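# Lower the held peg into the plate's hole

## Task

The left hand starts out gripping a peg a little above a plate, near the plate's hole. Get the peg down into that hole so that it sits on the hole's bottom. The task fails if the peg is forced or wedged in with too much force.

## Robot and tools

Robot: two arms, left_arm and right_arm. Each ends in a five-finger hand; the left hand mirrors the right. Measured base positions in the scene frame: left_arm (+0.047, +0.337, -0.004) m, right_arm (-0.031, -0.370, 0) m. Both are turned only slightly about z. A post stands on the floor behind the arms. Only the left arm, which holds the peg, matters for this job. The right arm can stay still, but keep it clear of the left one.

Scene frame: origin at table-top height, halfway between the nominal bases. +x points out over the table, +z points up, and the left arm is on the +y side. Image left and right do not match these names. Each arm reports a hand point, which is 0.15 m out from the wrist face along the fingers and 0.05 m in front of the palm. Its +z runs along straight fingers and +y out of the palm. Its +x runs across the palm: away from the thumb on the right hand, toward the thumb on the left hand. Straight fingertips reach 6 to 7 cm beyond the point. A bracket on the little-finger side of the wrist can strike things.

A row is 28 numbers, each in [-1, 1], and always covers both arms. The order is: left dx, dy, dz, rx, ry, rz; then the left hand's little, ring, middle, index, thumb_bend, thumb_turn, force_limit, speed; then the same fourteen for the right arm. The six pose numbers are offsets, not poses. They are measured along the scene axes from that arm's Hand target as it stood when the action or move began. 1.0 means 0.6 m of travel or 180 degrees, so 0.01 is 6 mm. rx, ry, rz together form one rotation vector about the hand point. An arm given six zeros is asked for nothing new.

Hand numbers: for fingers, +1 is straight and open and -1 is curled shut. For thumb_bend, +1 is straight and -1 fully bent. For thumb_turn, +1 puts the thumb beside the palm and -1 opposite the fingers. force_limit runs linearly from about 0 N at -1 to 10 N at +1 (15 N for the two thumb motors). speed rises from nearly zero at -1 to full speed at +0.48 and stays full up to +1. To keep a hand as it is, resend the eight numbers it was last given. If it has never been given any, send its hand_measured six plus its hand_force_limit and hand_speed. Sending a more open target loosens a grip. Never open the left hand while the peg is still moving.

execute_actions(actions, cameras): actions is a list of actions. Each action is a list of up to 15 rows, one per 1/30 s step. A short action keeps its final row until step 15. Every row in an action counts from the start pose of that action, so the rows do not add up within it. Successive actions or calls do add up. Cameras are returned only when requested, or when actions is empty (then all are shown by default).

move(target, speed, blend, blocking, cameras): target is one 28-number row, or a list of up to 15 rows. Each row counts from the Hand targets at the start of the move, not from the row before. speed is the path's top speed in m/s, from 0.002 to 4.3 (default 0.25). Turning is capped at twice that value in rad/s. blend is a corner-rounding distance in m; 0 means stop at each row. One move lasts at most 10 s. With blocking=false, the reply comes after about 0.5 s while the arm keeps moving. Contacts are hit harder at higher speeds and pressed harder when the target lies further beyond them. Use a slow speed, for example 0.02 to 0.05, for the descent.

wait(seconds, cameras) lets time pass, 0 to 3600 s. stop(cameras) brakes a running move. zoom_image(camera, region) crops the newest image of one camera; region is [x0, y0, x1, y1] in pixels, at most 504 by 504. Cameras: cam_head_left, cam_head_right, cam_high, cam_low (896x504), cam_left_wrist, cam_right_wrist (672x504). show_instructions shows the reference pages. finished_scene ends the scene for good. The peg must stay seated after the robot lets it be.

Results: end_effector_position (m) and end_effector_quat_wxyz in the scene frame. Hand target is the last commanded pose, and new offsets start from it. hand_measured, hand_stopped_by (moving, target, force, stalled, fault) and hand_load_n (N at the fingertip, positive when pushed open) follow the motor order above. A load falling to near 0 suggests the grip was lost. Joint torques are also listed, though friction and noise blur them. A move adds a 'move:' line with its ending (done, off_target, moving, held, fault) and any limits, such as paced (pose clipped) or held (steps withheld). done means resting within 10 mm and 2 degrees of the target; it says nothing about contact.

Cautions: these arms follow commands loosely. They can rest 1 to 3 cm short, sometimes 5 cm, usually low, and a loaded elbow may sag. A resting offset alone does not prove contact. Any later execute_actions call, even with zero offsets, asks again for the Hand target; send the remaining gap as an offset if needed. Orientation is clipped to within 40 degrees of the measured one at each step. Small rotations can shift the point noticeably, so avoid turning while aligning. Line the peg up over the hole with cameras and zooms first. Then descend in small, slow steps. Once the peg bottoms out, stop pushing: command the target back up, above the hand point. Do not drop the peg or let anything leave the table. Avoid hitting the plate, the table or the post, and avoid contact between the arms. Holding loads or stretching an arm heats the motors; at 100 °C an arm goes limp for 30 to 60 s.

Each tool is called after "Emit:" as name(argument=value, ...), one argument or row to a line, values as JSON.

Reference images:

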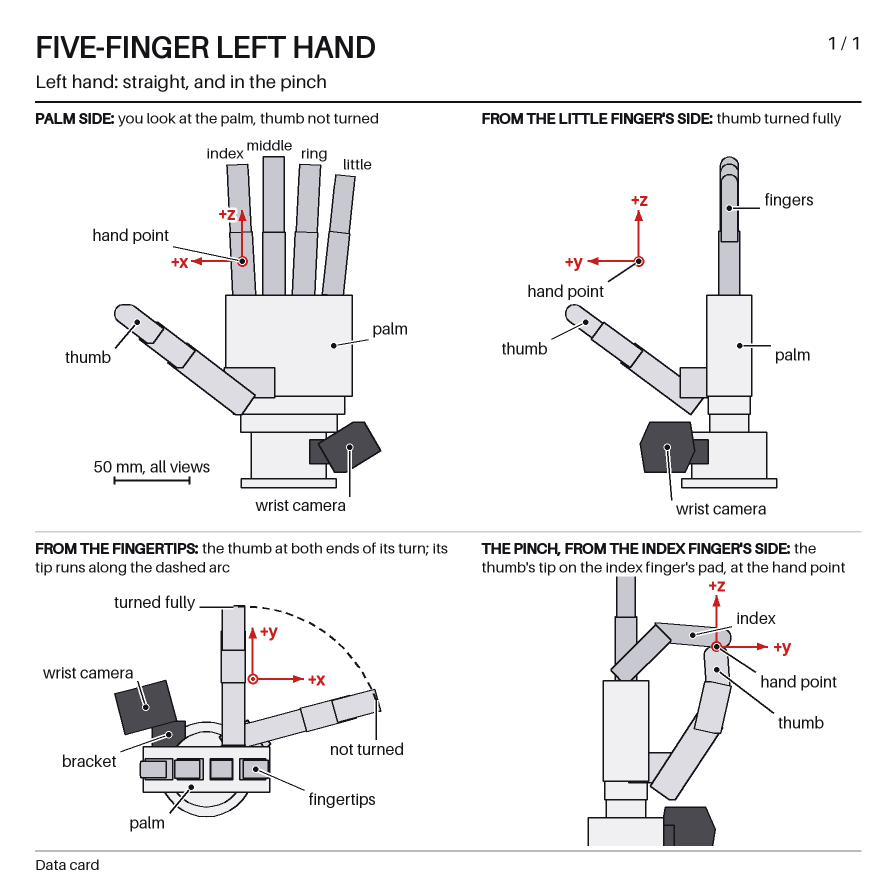

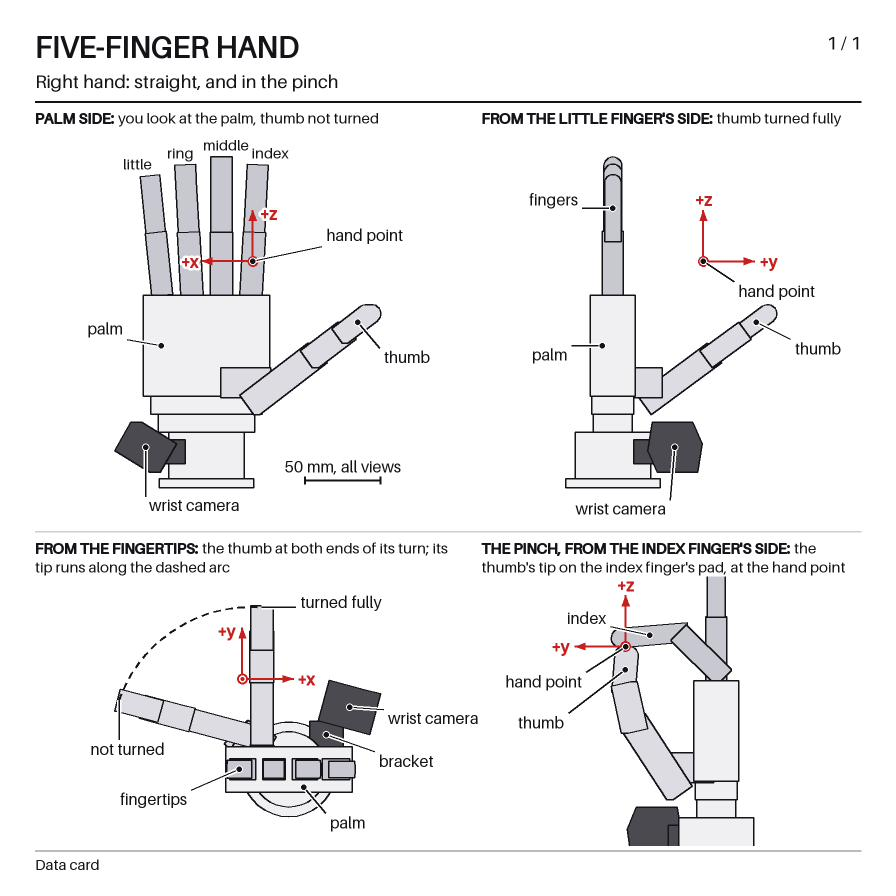

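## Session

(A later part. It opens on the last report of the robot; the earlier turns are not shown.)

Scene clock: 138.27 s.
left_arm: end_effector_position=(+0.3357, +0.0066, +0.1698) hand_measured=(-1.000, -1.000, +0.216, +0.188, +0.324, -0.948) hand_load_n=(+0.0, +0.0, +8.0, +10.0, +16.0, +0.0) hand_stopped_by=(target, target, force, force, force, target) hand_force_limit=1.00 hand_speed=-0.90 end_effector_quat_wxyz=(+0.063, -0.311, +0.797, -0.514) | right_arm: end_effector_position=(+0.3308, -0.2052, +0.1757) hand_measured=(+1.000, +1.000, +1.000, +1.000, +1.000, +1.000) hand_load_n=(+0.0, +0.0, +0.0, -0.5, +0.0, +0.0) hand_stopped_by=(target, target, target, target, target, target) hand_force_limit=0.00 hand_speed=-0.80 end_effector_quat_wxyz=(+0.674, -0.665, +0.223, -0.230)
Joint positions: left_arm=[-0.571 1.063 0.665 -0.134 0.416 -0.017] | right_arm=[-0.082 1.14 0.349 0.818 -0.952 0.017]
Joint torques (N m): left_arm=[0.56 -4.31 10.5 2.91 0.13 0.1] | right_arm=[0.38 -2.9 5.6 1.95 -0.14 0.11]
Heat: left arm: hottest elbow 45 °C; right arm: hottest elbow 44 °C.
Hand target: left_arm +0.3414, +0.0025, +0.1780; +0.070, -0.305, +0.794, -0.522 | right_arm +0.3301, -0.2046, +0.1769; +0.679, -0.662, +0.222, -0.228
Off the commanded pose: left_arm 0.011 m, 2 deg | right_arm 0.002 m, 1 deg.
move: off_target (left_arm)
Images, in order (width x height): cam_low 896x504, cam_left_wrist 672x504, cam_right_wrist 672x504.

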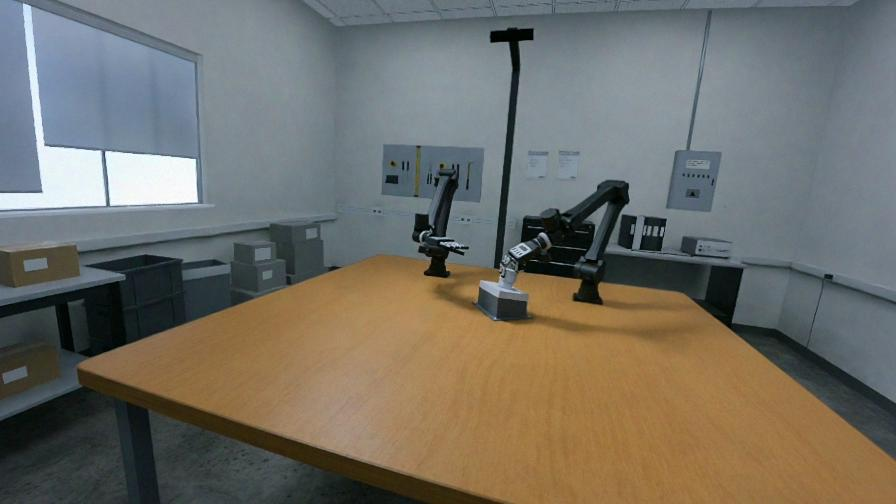

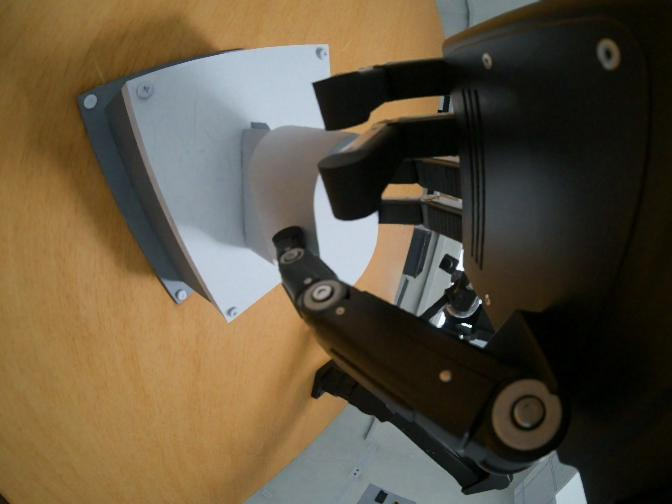

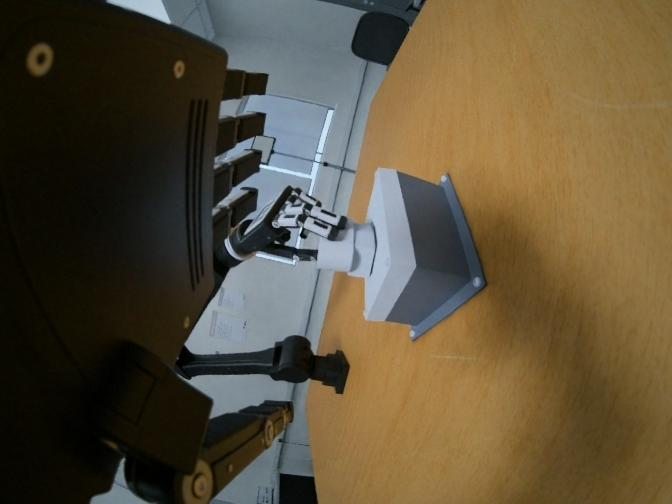

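Emit:
zoom_image(
  camera="cam_right_wrist",
  region=[335, 210, 385, 260],
)

Emit:
zoom_image(
  camera="cam_left_wrist",
  region=[220, 105, 280, 165],
)

Emit:
zoom_image(
  camera="cam_right_wrist",
  region=[310, 200, 400, 290],
)

Emit:
zoom_image(
  camera="cam_left_wrist",
  region=[220, 180, 300, 260],
)

Scaled by 10.080 from the camera's image (finer frame: 960x720).

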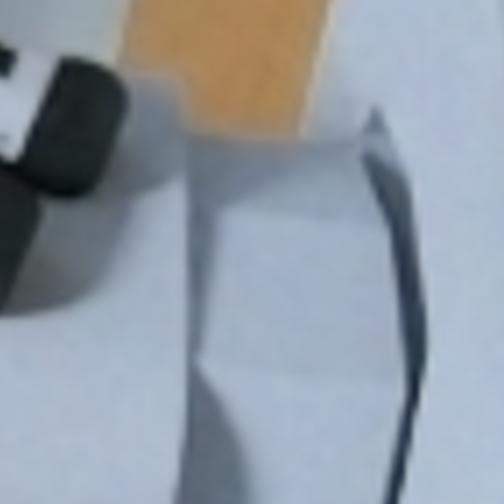

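Scaled by 8.400 from the camera's image (finer frame: 960x720).

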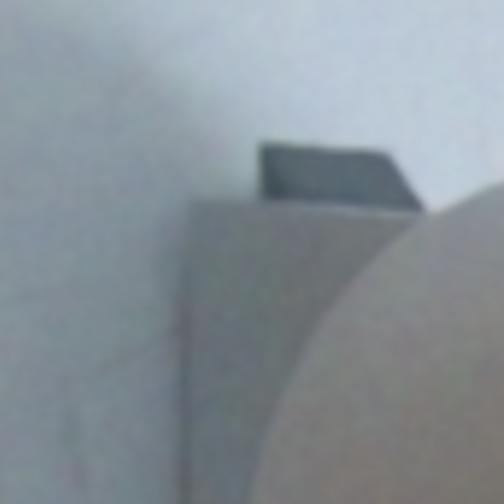

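Scaled by 5.600 from the camera's image (finer frame: 960x720).

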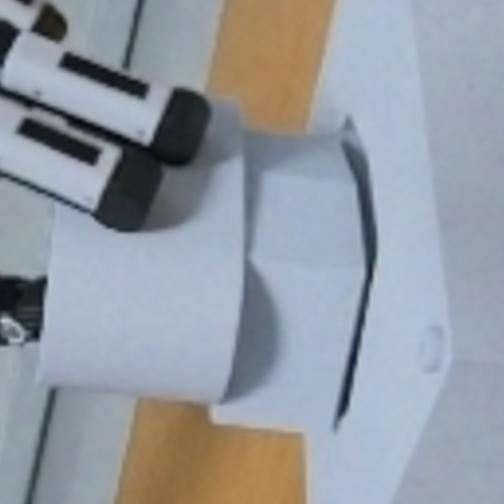

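Scaled by 6.300 from the camera's image (finer frame: 960x720).

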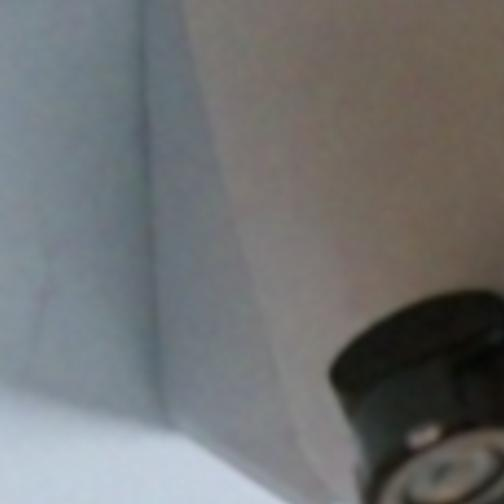

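Emit:
move(
  target=[0.004, -0.018, 0.010, 0, 0, 0, -1, -1, 0.216, 0.188, 0.324, -0.948, 1.0, -0.9, 0, 0, 0, 0, 0, 0, 1, 1, 1, 1, 1, 1, 0, -0.8],
  speed=0.03,
  cameras=["cam_left_wrist", "cam_right_wrist"],
)

Emit:
zoom_image(
  camera="cam_right_wrist",
  region=[335, 210, 385, 260],
)

Emit:
zoom_image(
  camera="cam_left_wrist",
  region=[220, 105, 280, 165],
)

Scene clock: 140.43 s.
left_arm: end_effector_position=(+0.3349, +0.0046, +0.1672) hand_measured=(-1.000, -1.000, +0.216, +0.188, +0.324, -0.948) hand_load_n=(+0.0, +0.0, +8.0, +10.5, +15.5, +0.0) hand_stopped_by=(target, target, force, force, force, target) hand_force_limit=1.00 hand_speed=-0.90 end_effector_quat_wxyz=(+0.066, -0.312, +0.799, -0.510) | right_arm: end_effector_position=(+0.3308, -0.2052, +0.1757) hand_measured=(+1.000, +1.000, +1.000, +1.000, +1.000, +1.000) hand_load_n=(+0.0, +0.0, +0.0, +0.0, +0.0, -0.5) hand_stopped_by=(target, target, target, target, target, target) hand_force_limit=0.00 hand_speed=-0.80 end_effector_quat_wxyz=(+0.674, -0.665, +0.223, -0.230)
Joint positions: left_arm=[-0.582 1.068 0.665 -0.134 0.398 -0.017] | right_arm=[-0.082 1.14 0.349 0.818 -0.952 0.017]
Joint torques (N m): left_arm=[-0.26 -3.72 12.86 2.59 0.02 -0.02] | right_arm=[0.32 -2.9 5.6 1.95 -0.14 0.11]
Heat: left arm: hottest elbow 45 °C; right arm: hottest elbow 44 °C.
Hand target: left_arm +0.3439, -0.0082, +0.1841; +0.070, -0.305, +0.793, -0.522 | right_arm +0.3301, -0.2046, +0.1769; +0.679, -0.662, +0.222, -0.228
Off the commanded pose: left_arm 0.023 m, 2 deg | right_arm 0.002 m, 1 deg.
move: off_target (left_arm)

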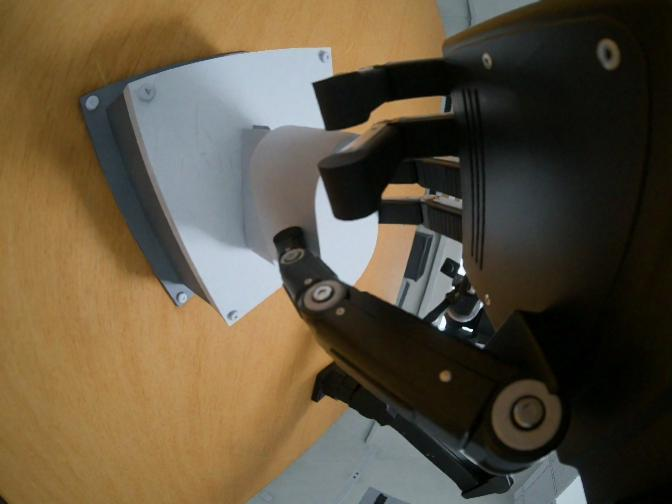

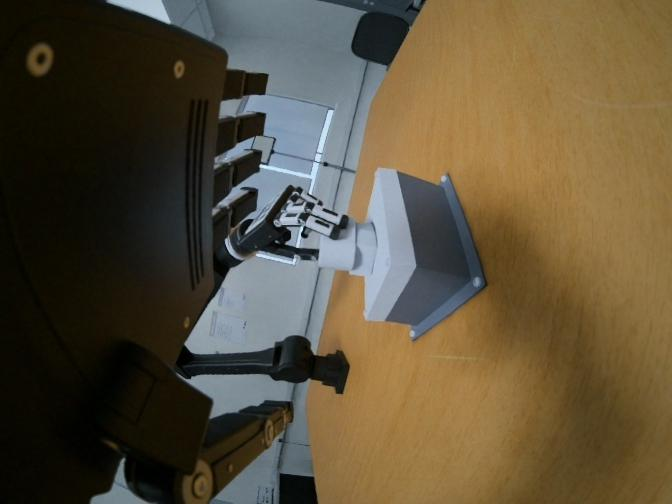

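Scaled by 10.080 from the camera's image (finer frame: 960x720).

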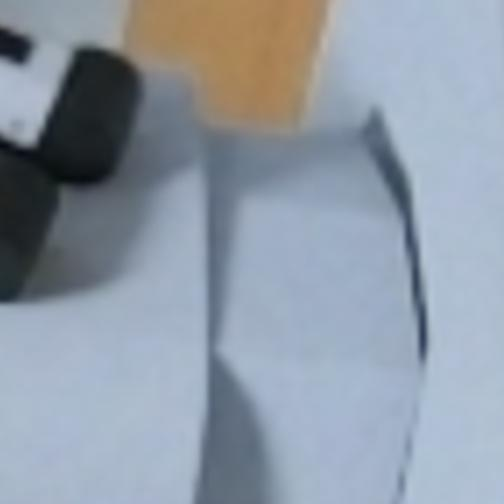

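Scaled by 8.400 from the camera's image (finer frame: 960x720).

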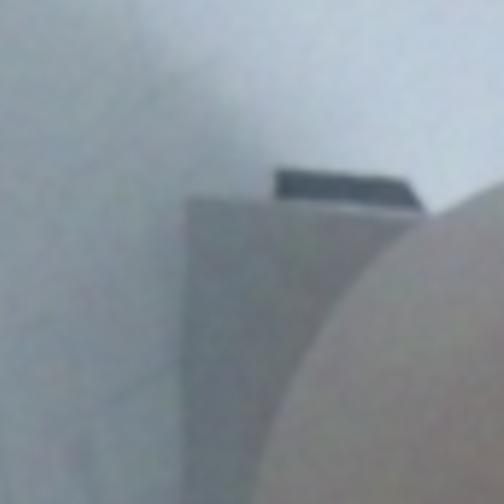

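Emit:
move(
  target=[0.0063, -0.0122, 0.010, 0, 0, 0, -1, -1, 0.216, 0.188, 0.324, -0.948, 1.0, -0.9, 0, 0, 0, 0, 0, 0, 1, 1, 1, 1, 1, 1, 0, -0.8],
  speed=0.03,
  cameras=["cam_left_wrist", "cam_right_wrist"],
)

Emit:
zoom_image(
  camera="cam_right_wrist",
  region=[335, 210, 385, 260],
)

Emit:
zoom_image(
  camera="cam_left_wrist",
  region=[220, 105, 280, 165],
)

Scene clock: 144.97 s.
left_arm: end_effector_position=(+0.3370, -0.0017, +0.1682) hand_measured=(-1.000, -1.000, +0.216, +0.188, +0.324, -0.948) hand_load_n=(+0.0, +0.0, +8.0, +10.5, +15.5, +0.0) hand_stopped_by=(target, target, force, force, force, target) hand_force_limit=1.00 hand_speed=-0.90 end_effector_quat_wxyz=(+0.065, -0.311, +0.800, -0.508) | right_arm: end_effector_position=(+0.3308, -0.2052, +0.1757) hand_measured=(+1.000, +1.000, +1.000, +1.000, +1.000, +1.000) hand_load_n=(+0.0, +0.0, +0.0, +0.0, +0.0, -0.5) hand_stopped_by=(target, target, target, target, target, target) hand_force_limit=0.00 hand_speed=-0.80 end_effector_quat_wxyz=(+0.674, -0.665, +0.223, -0.230)
Joint positions: left_arm=[-0.595 1.084 0.68 -0.134 0.388 -0.02] | right_arm=[-0.082 1.14 0.349 0.818 -0.952 0.017]
Joint torques (N m): left_arm=[-0.26 -3.96 13.79 2.19 0.03 -0.04] | right_arm=[0.32 -2.84 5.59 1.95 -0.14 0.11]
Heat: left arm: hottest elbow 45 °C; right arm: hottest elbow 44 °C.
Hand target: left_arm +0.3476, -0.0156, +0.1901; +0.070, -0.305, +0.793, -0.522 | right_arm +0.3301, -0.2046, +0.1769; +0.679, -0.662, +0.222, -0.228
Off the commanded pose: left_arm 0.028 m, 2 deg | right_arm 0.002 m, 1 deg.
move: off_target (left_arm)

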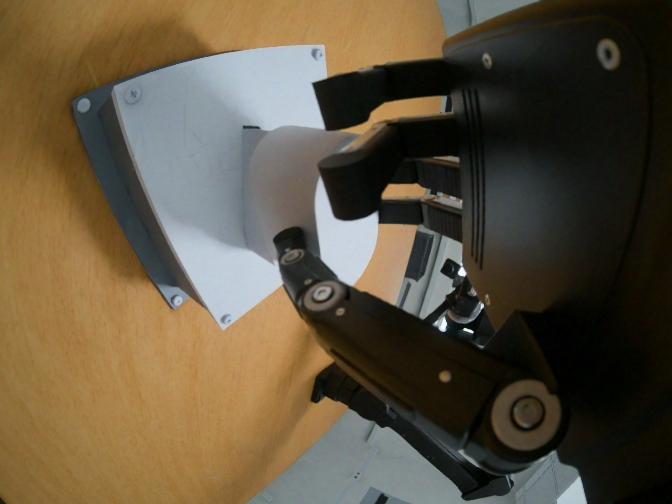

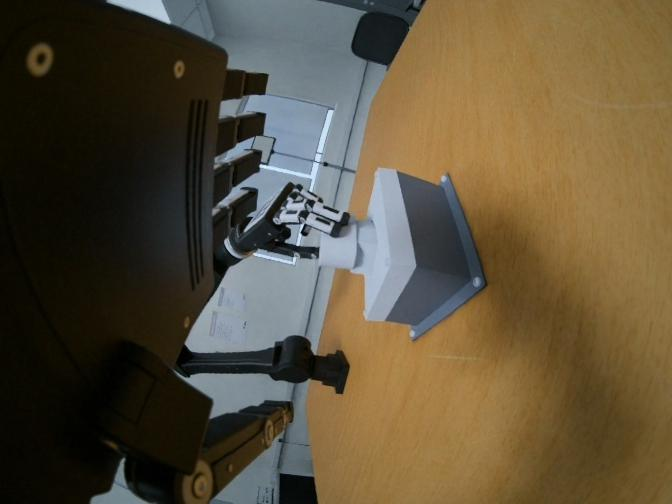

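Scaled by 10.080 from the camera's image (finer frame: 960x720).

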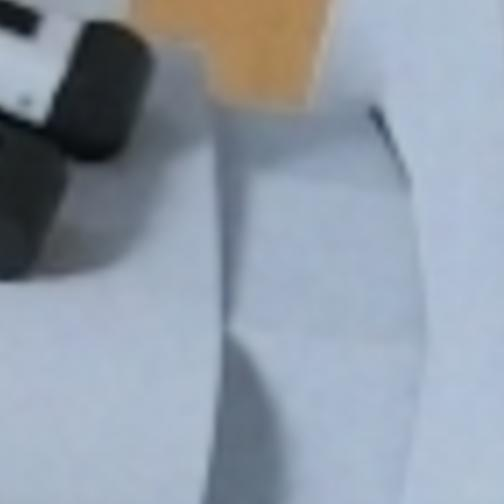

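Scaled by 8.400 from the camera's image (finer frame: 960x720).

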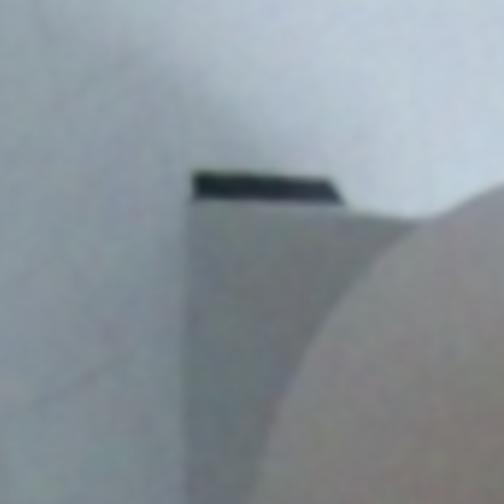

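Emit:
zoom_image(
  camera="cam_right_wrist",
  region=[362, 210, 386, 234],
)

Emit:
zoom_image(
  camera="cam_right_wrist",
  region=[360, 234, 390, 284],
)

Emit:
zoom_image(
  camera="cam_left_wrist",
  region=[230, 115, 270, 145],
)

Emit:
zoom_image(
  camera="cam_left_wrist",
  region=[225, 210, 265, 260],
)

Scaled by 21.000 from the camera's image (finer frame: 960x720).

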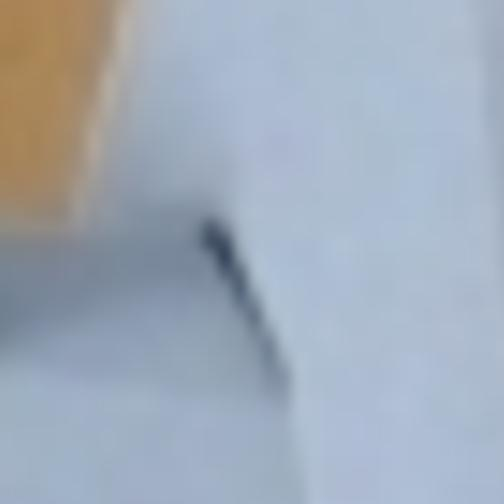

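Scaled by 10.080 from the camera's image (finer frame: 960x720).

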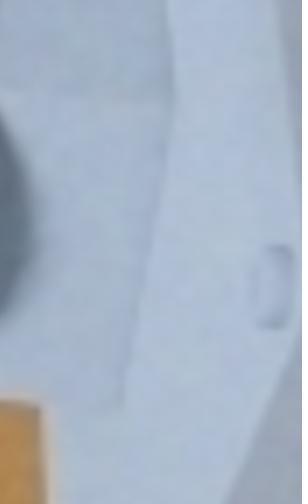

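Scaled by 12.600 from the camera's image (finer frame: 960x720).

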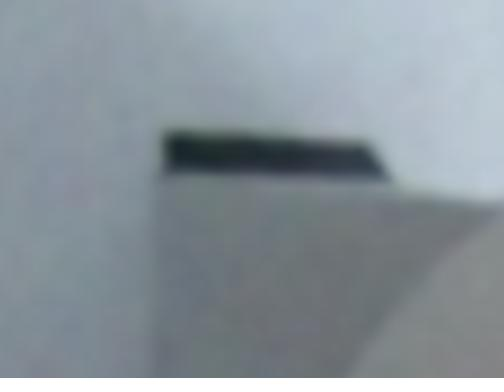

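Scaled by 10.080 from the camera's image (finer frame: 960x720).

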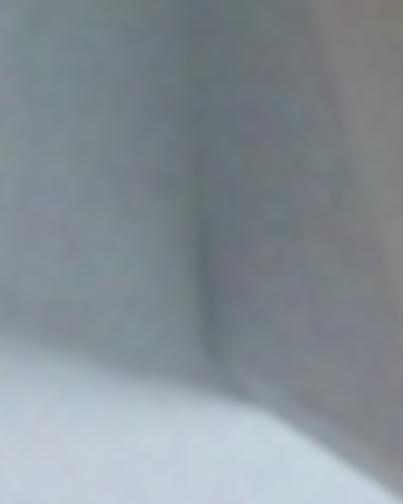

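Emit:
execute_actions(
  actions=[],
  cameras=["cam_low", "cam_right_wrist", "cam_left_wrist"],
)

Emit:
zoom_image(
  camera="cam_low",
  region=[490, 260, 540, 310],
)

Emit:
zoom_image(
  camera="cam_right_wrist",
  region=[350, 230, 380, 260],
)

Scene clock: 146.50 s.
left_arm: end_effector_position=(+0.3370, -0.0017, +0.1682) hand_measured=(-1.000, -1.000, +0.216, +0.188, +0.324, -0.948) hand_load_n=(+0.0, +0.5, +8.0, +10.5, +15.5, +0.0) hand_stopped_by=(target, target, force, force, force, target) hand_force_limit=1.00 hand_speed=-0.90 end_effector_quat_wxyz=(+0.065, -0.311, +0.800, -0.508) | right_arm: end_effector_position=(+0.3308, -0.2052, +0.1757) hand_measured=(+1.000, +1.000, +1.000, +1.000, +1.000, +1.000) hand_load_n=(+0.0, +0.0, +0.0, +0.0, +0.0, -0.5) hand_stopped_by=(target, target, target, target, target, target) hand_force_limit=0.00 hand_speed=-0.80 end_effector_quat_wxyz=(+0.674, -0.665, +0.223, -0.230)
Joint positions: left_arm=[-0.595 1.084 0.68 -0.134 0.388 -0.02] | right_arm=[-0.082 1.14 0.349 0.818 -0.952 0.017]
Joint velocities: within noise
Joint torques (N m): left_arm=[-0.26 -4.01 13.79 2.19 0.04 -0.04] | right_arm=[0.32 -2.9 5.59 1.94 -0.14 0.11]
Heat: left arm: hottest elbow 46 °C; right arm: hottest elbow 44 °C.
Hand target: left_arm +0.3476, -0.0156, +0.1901; +0.070, -0.305, +0.793, -0.522 | right_arm +0.3301, -0.2046, +0.1769; +0.679, -0.662, +0.222, -0.228
Off the commanded pose: left_arm 0.028 m, 2 deg | right_arm 0.002 m, 1 deg.
Images, in order (width x height): cam_low 896x504, cam_left_wrist 672x504, cam_right_wrist 672x504.

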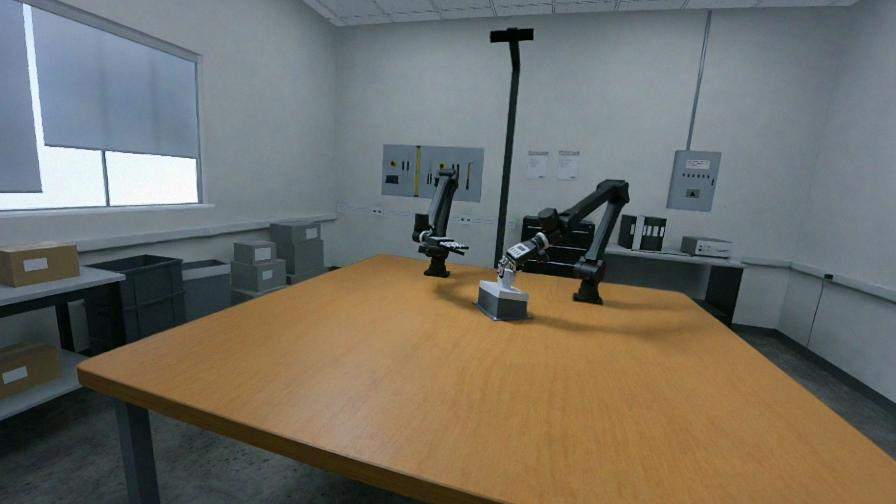

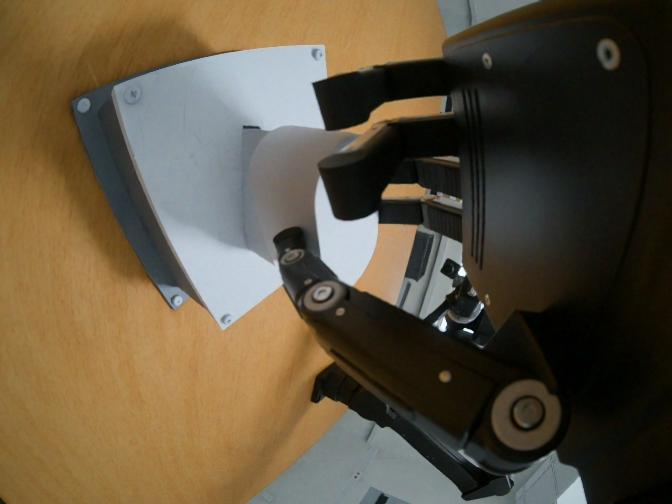

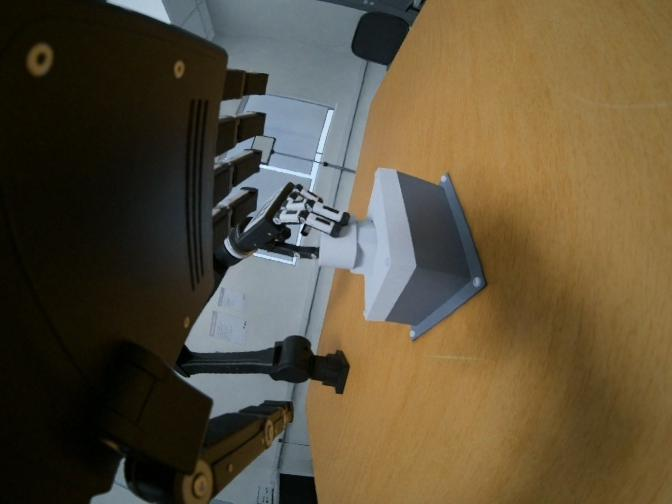

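Scaled by 10.080 from the camera's image (finer frame: 1280x720).

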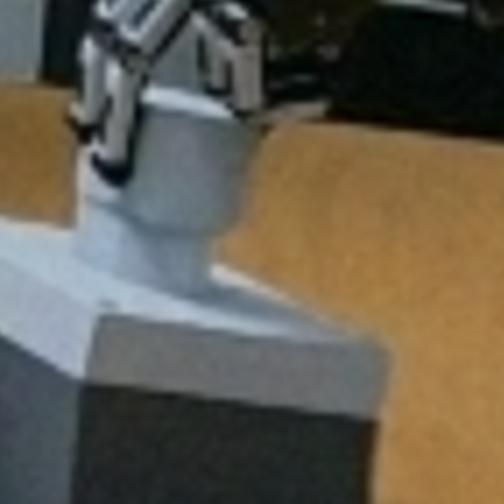

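Scaled by 16.800 from the camera's image (finer frame: 960x720).

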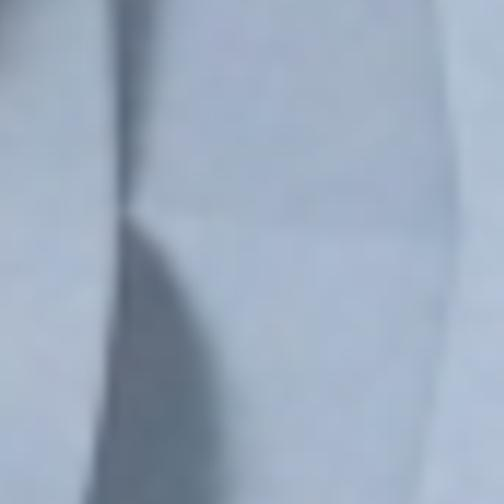

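Emit:
zoom_image(
  camera="cam_low",
  region=[494, 266, 520, 292],
)

Scaled by 19.385 from the camera's image (finer frame: 1280x720).

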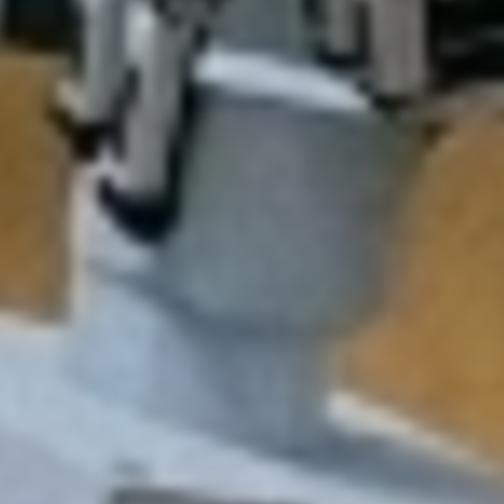

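Emit:
zoom_image(
  camera="cam_right_wrist",
  region=[350, 212, 380, 242],
)

Emit:
zoom_image(
  camera="cam_right_wrist",
  region=[345, 250, 380, 285],
)

Scaled by 16.800 from the camera's image (finer frame: 960x720).

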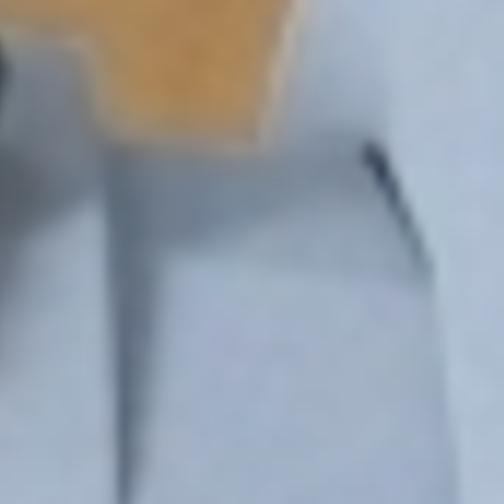

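Scaled by 14.400 from the camera's image (finer frame: 960x720).

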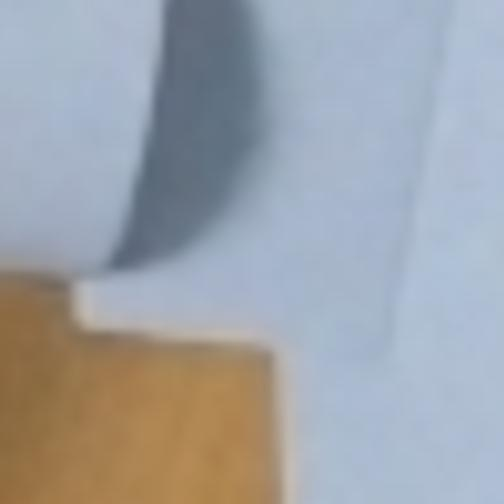

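Emit:
move(
  target=[0.0088, 0.005, 0.0045, -0.0044, 0.0028, 0, -1, -1, 0.216, 0.188, 0.324, -0.948, 1.0, -0.9, 0, 0, 0, 0, 0, 0, 1, 1, 1, 1, 1, 1, 0, -0.8],
  speed=0.03,
  cameras=["cam_left_wrist", "cam_right_wrist"],
)

Emit:
zoom_image(
  camera="cam_right_wrist",
  region=[350, 212, 380, 242],
)

Emit:
zoom_image(
  camera="cam_right_wrist",
  region=[350, 230, 390, 290],
)

Emit:
zoom_image(
  camera="cam_left_wrist",
  region=[230, 115, 270, 145],
)

Scene clock: 150.67 s.
left_arm: end_effector_position=(+0.3374, -0.0028, +0.1657) hand_measured=(-1.000, -1.000, +0.216, +0.188, +0.324, -0.948) hand_load_n=(+0.0, +0.0, +8.0, +10.0, +16.0, +0.0) hand_stopped_by=(target, target, force, force, force, target) hand_force_limit=1.00 hand_speed=-0.90 end_effector_quat_wxyz=(+0.059, -0.311, +0.802, -0.507) | right_arm: end_effector_position=(+0.3308, -0.2052, +0.1757) hand_measured=(+1.000, +1.000, +1.000, +1.000, +1.000, +1.000) hand_load_n=(+0.0, +0.0, +0.0, +0.0, +0.0, -0.5) hand_stopped_by=(target, target, target, target, target, target) hand_force_limit=0.00 hand_speed=-0.80 end_effector_quat_wxyz=(+0.674, -0.665, +0.223, -0.230)
Joint positions: left_arm=[-0.592 1.097 0.684 -0.134 0.401 -0.02] | right_arm=[-0.082 1.14 0.349 0.818 -0.952 0.017]
Joint torques (N m): left_arm=[1.49 -4.6 13.94 2.28 0.71 -0.07] | right_arm=[0.38 -2.84 5.6 1.94 -0.14 0.11]
Heat: left arm: hottest elbow 47 °C; right arm: hottest elbow 44 °C.
Hand target: left_arm +0.3530, -0.0125, +0.1927; +0.065, -0.308, +0.790, -0.526 | right_arm +0.3301, -0.2046, +0.1769; +0.679, -0.662, +0.222, -0.228
Off the commanded pose: left_arm 0.033 m, 3 deg | right_arm 0.002 m, 1 deg.
move: off_target (left_arm)

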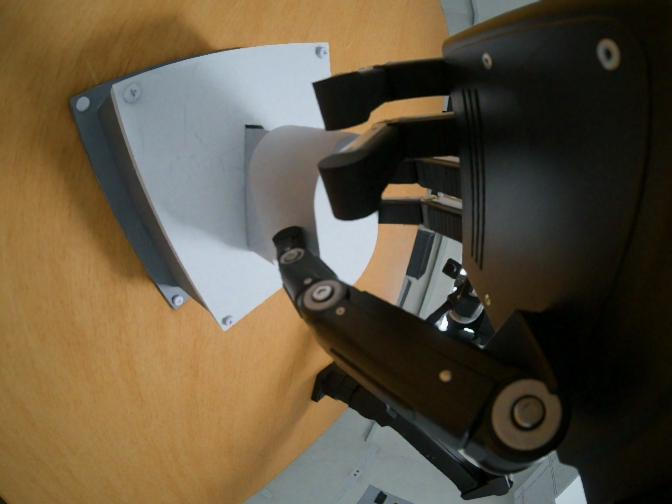

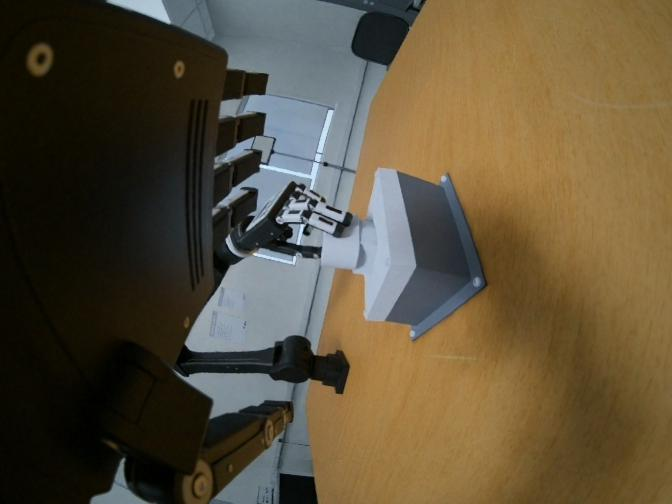

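Scaled by 16.800 from the camera's image (finer frame: 960x720).

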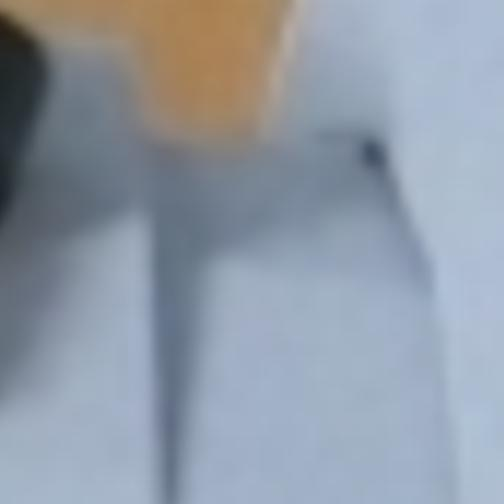

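Scaled by 8.400 from the camera's image (finer frame: 960x720).

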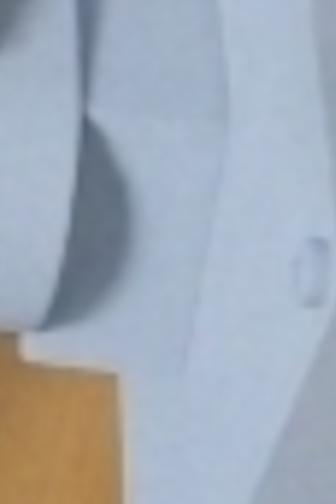

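Scaled by 12.600 from the camera's image (finer frame: 960x720).

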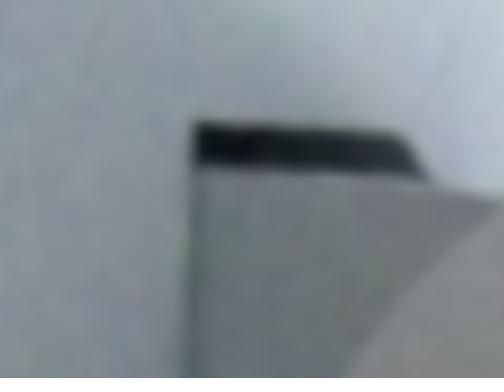

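Emit:
move(
  target=[0.002, 0.001, 0.009, 0, 0, 0, -1, -1, 0.216, 0.188, 0.324, -0.948, 1.0, -0.9, 0, 0, 0, 0, 0, 0, 1, 1, 1, 1, 1, 1, 0, -0.8],
  speed=0.03,
  cameras=["cam_left_wrist", "cam_right_wrist"],
)

Emit:
zoom_image(
  camera="cam_right_wrist",
  region=[350, 212, 380, 242],
)

Emit:
zoom_image(
  camera="cam_right_wrist",
  region=[350, 230, 390, 290],
)

Emit:
zoom_image(
  camera="cam_left_wrist",
  region=[230, 115, 270, 145],
)

Scene clock: 151.90 s.
left_arm: end_effector_position=(+0.3376, -0.0036, +0.1680) hand_measured=(-1.000, -1.000, +0.216, +0.188, +0.324, -0.948) hand_load_n=(+0.0, +0.0, +8.5, +10.0, +16.0, +0.0) hand_stopped_by=(target, target, force, force, force, target) hand_force_limit=1.00 hand_speed=-0.90 end_effector_quat_wxyz=(+0.057, -0.309, +0.802, -0.508) | right_arm: end_effector_position=(+0.3308, -0.2052, +0.1757) hand_measured=(+1.000, +1.000, +1.000, +1.000, +1.000, +1.000) hand_load_n=(-0.5, +0.0, +0.0, -0.5, +0.0, +0.0) hand_stopped_by=(target, target, target, target, target, target) hand_force_limit=0.00 hand_speed=-0.80 end_effector_quat_wxyz=(+0.674, -0.665, +0.223, -0.230)
Joint positions: left_arm=[-0.591 1.097 0.689 -0.137 0.406 -0.02] | right_arm=[-0.082 1.14 0.349 0.818 -0.952 0.017]
Joint torques (N m): left_arm=[1.55 -4.84 14.54 1.68 0.59 -0.05] | right_arm=[0.32 -2.9 5.6 1.94 -0.14 0.11]
Heat: left arm: hottest elbow 47 °C; right arm: hottest elbow 44 °C.
Hand target: left_arm +0.3541, -0.0120, +0.1981; +0.065, -0.308, +0.790, -0.526 | right_arm +0.3301, -0.2046, +0.1769; +0.679, -0.662, +0.222, -0.228
Off the commanded pose: left_arm 0.035 m, 3 deg | right_arm 0.002 m, 1 deg.
move: off_target (left_arm)

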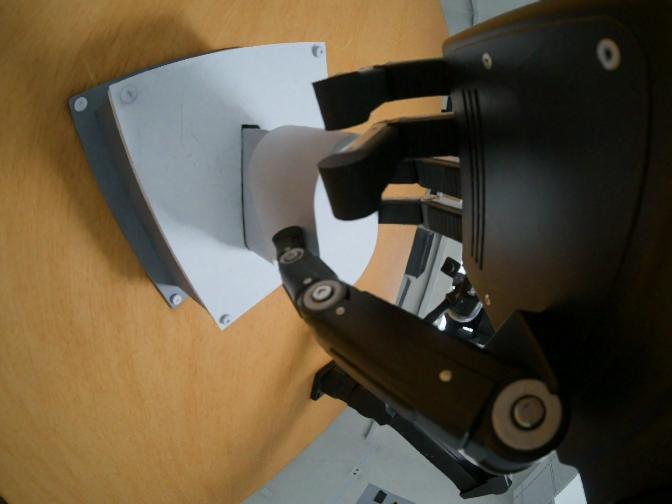

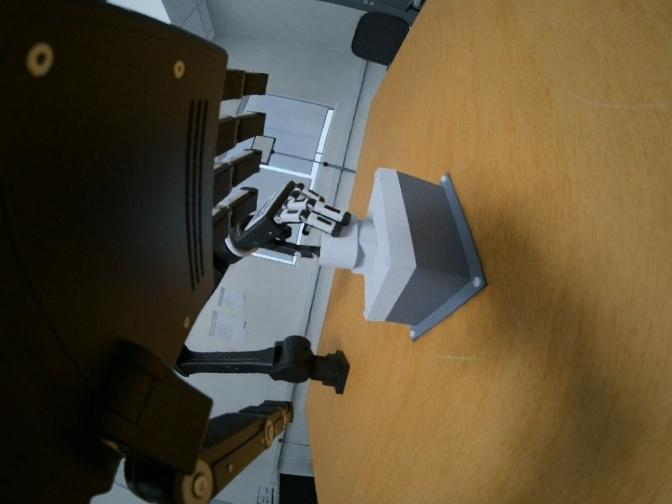

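Scaled by 16.800 from the camera's image (finer frame: 960x720).

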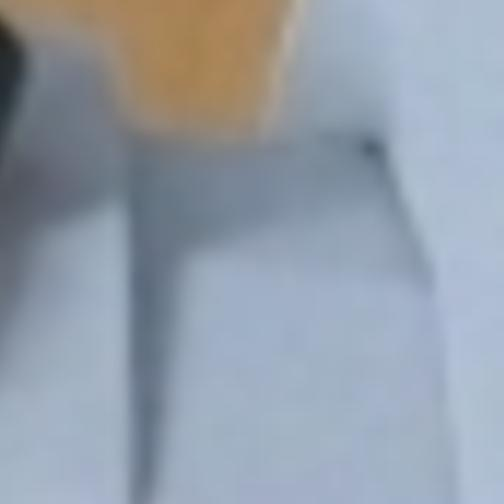

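Scaled by 8.400 from the camera's image (finer frame: 960x720).

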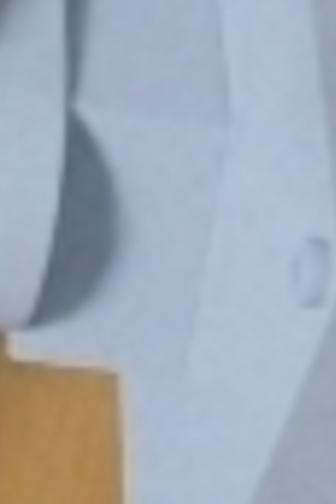

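Scaled by 12.600 from the camera's image (finer frame: 960x720).

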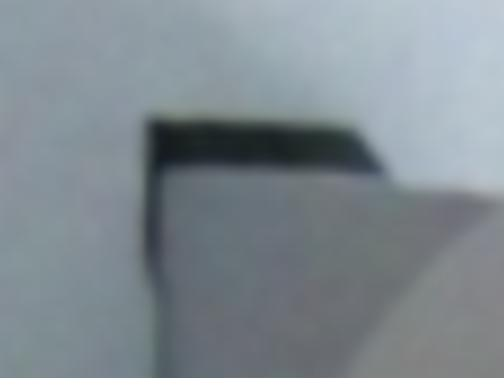

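Emit:
zoom_image(
  camera="cam_left_wrist",
  region=[225, 115, 265, 190],
)

Emit:
zoom_image(
  camera="cam_left_wrist",
  region=[225, 190, 265, 265],
)

Emit:
zoom_image(
  camera="cam_right_wrist",
  region=[350, 230, 380, 260],
)

Scaled by 6.720 from the camera's image (finer frame: 960x720).

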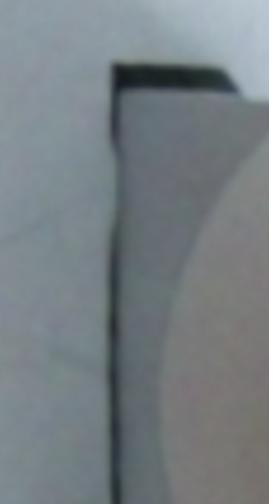

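Scaled by 6.720 from the camera's image (finer frame: 960x720).

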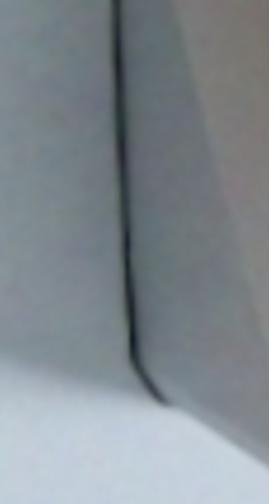

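Scaled by 16.800 from the camera's image (finer frame: 960x720).

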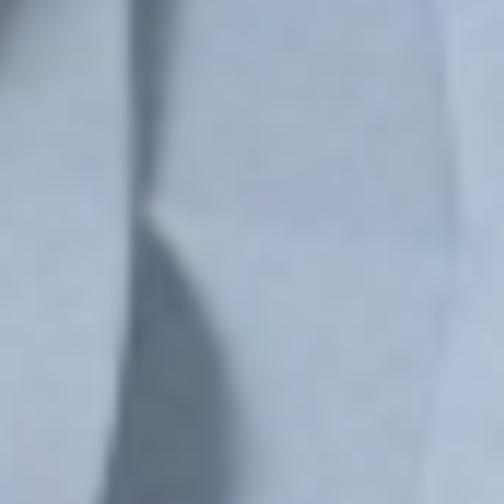

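Emit:
move(
  target=[0.0025, 0.0005, 0.001, 0, 0, 0, -1, -1, 0.216, 0.188, 0.324, -0.948, 1.0, -0.9, 0, 0, 0, 0, 0, 0, 1, 1, 1, 1, 1, 1, 0, -0.8],
  speed=0.02,
  cameras=["cam_left_wrist", "cam_right_wrist"],
)

Emit:
zoom_image(
  camera="cam_left_wrist",
  region=[225, 115, 265, 190],
)

Emit:
zoom_image(
  camera="cam_left_wrist",
  region=[225, 190, 265, 265],
)

Emit:
zoom_image(
  camera="cam_right_wrist",
  region=[350, 212, 380, 242],
)

Scene clock: 156.83 s.
left_arm: end_effector_position=(+0.3382, -0.0028, +0.1681) hand_measured=(-1.000, -1.000, +0.216, +0.188, +0.324, -0.948) hand_load_n=(+0.0, +0.0, +8.0, +9.5, +16.0, +0.0) hand_stopped_by=(target, target, force, force, force, target) hand_force_limit=1.00 hand_speed=-0.90 end_effector_quat_wxyz=(+0.057, -0.310, +0.801, -0.509) | right_arm: end_effector_position=(+0.3308, -0.2052, +0.1757) hand_measured=(+1.000, +1.000, +1.000, +1.000, +1.000, +1.000) hand_load_n=(+0.0, +0.0, +0.0, -0.5, +0.0, -0.5) hand_stopped_by=(target, target, target, target, target, target) hand_force_limit=0.00 hand_speed=-0.80 end_effector_quat_wxyz=(+0.674, -0.665, +0.223, -0.230)
Joint positions: left_arm=[-0.587 1.097 0.689 -0.138 0.409 -0.02] | right_arm=[-0.082 1.14 0.349 0.818 -0.952 0.017]
Joint torques (N m): left_arm=[1.49 -4.78 14.84 1.62 0.6 -0.03] | right_arm=[0.38 -2.84 5.6 1.96 -0.14 0.11]
Heat: left arm: hottest elbow 47 °C; right arm: hottest elbow 44 °C.
Hand target: left_arm +0.3556, -0.0117, +0.1987; +0.065, -0.308, +0.790, -0.526 | right_arm +0.3301, -0.2046, +0.1769; +0.679, -0.662, +0.222, -0.228
Off the commanded pose: left_arm 0.036 m, 3 deg | right_arm 0.002 m, 1 deg.
move: off_target (left_arm)

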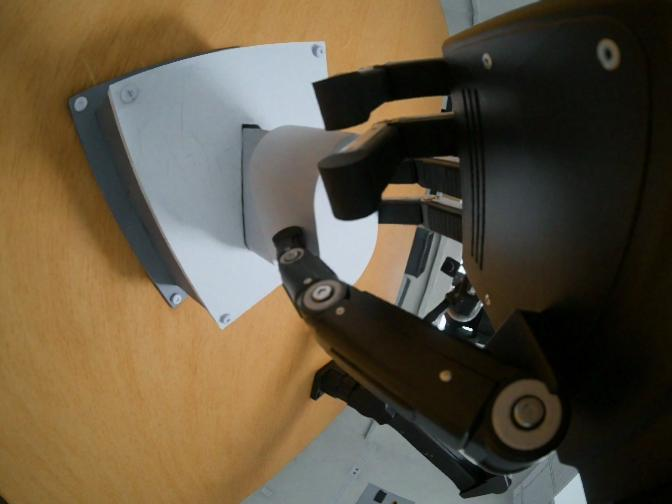

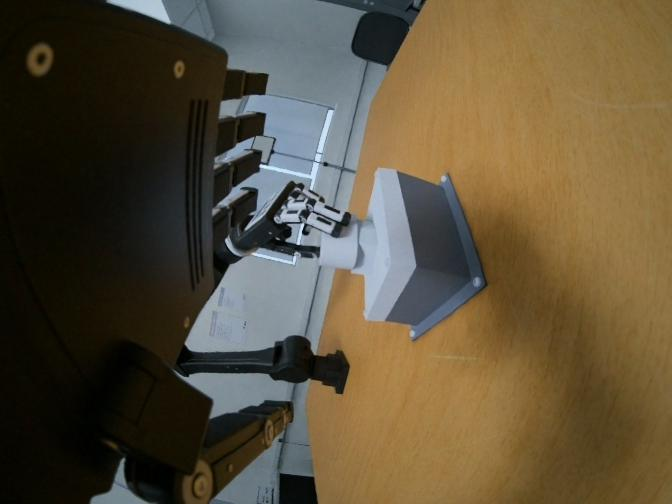

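Scaled by 6.720 from the camera's image (finer frame: 960x720).

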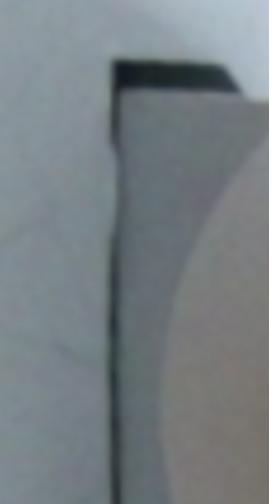

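Scaled by 6.720 from the camera's image (finer frame: 960x720).

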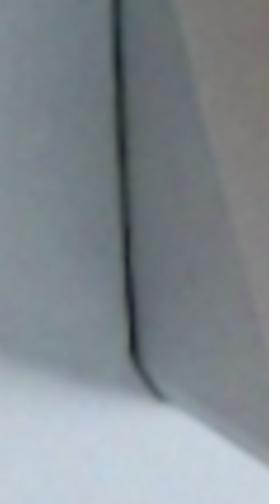

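Scaled by 16.800 from the camera's image (finer frame: 960x720).

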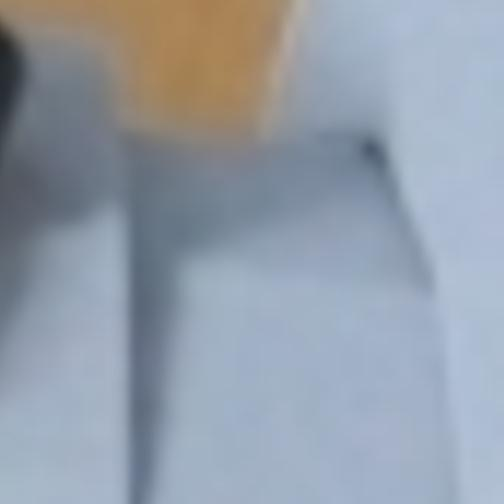

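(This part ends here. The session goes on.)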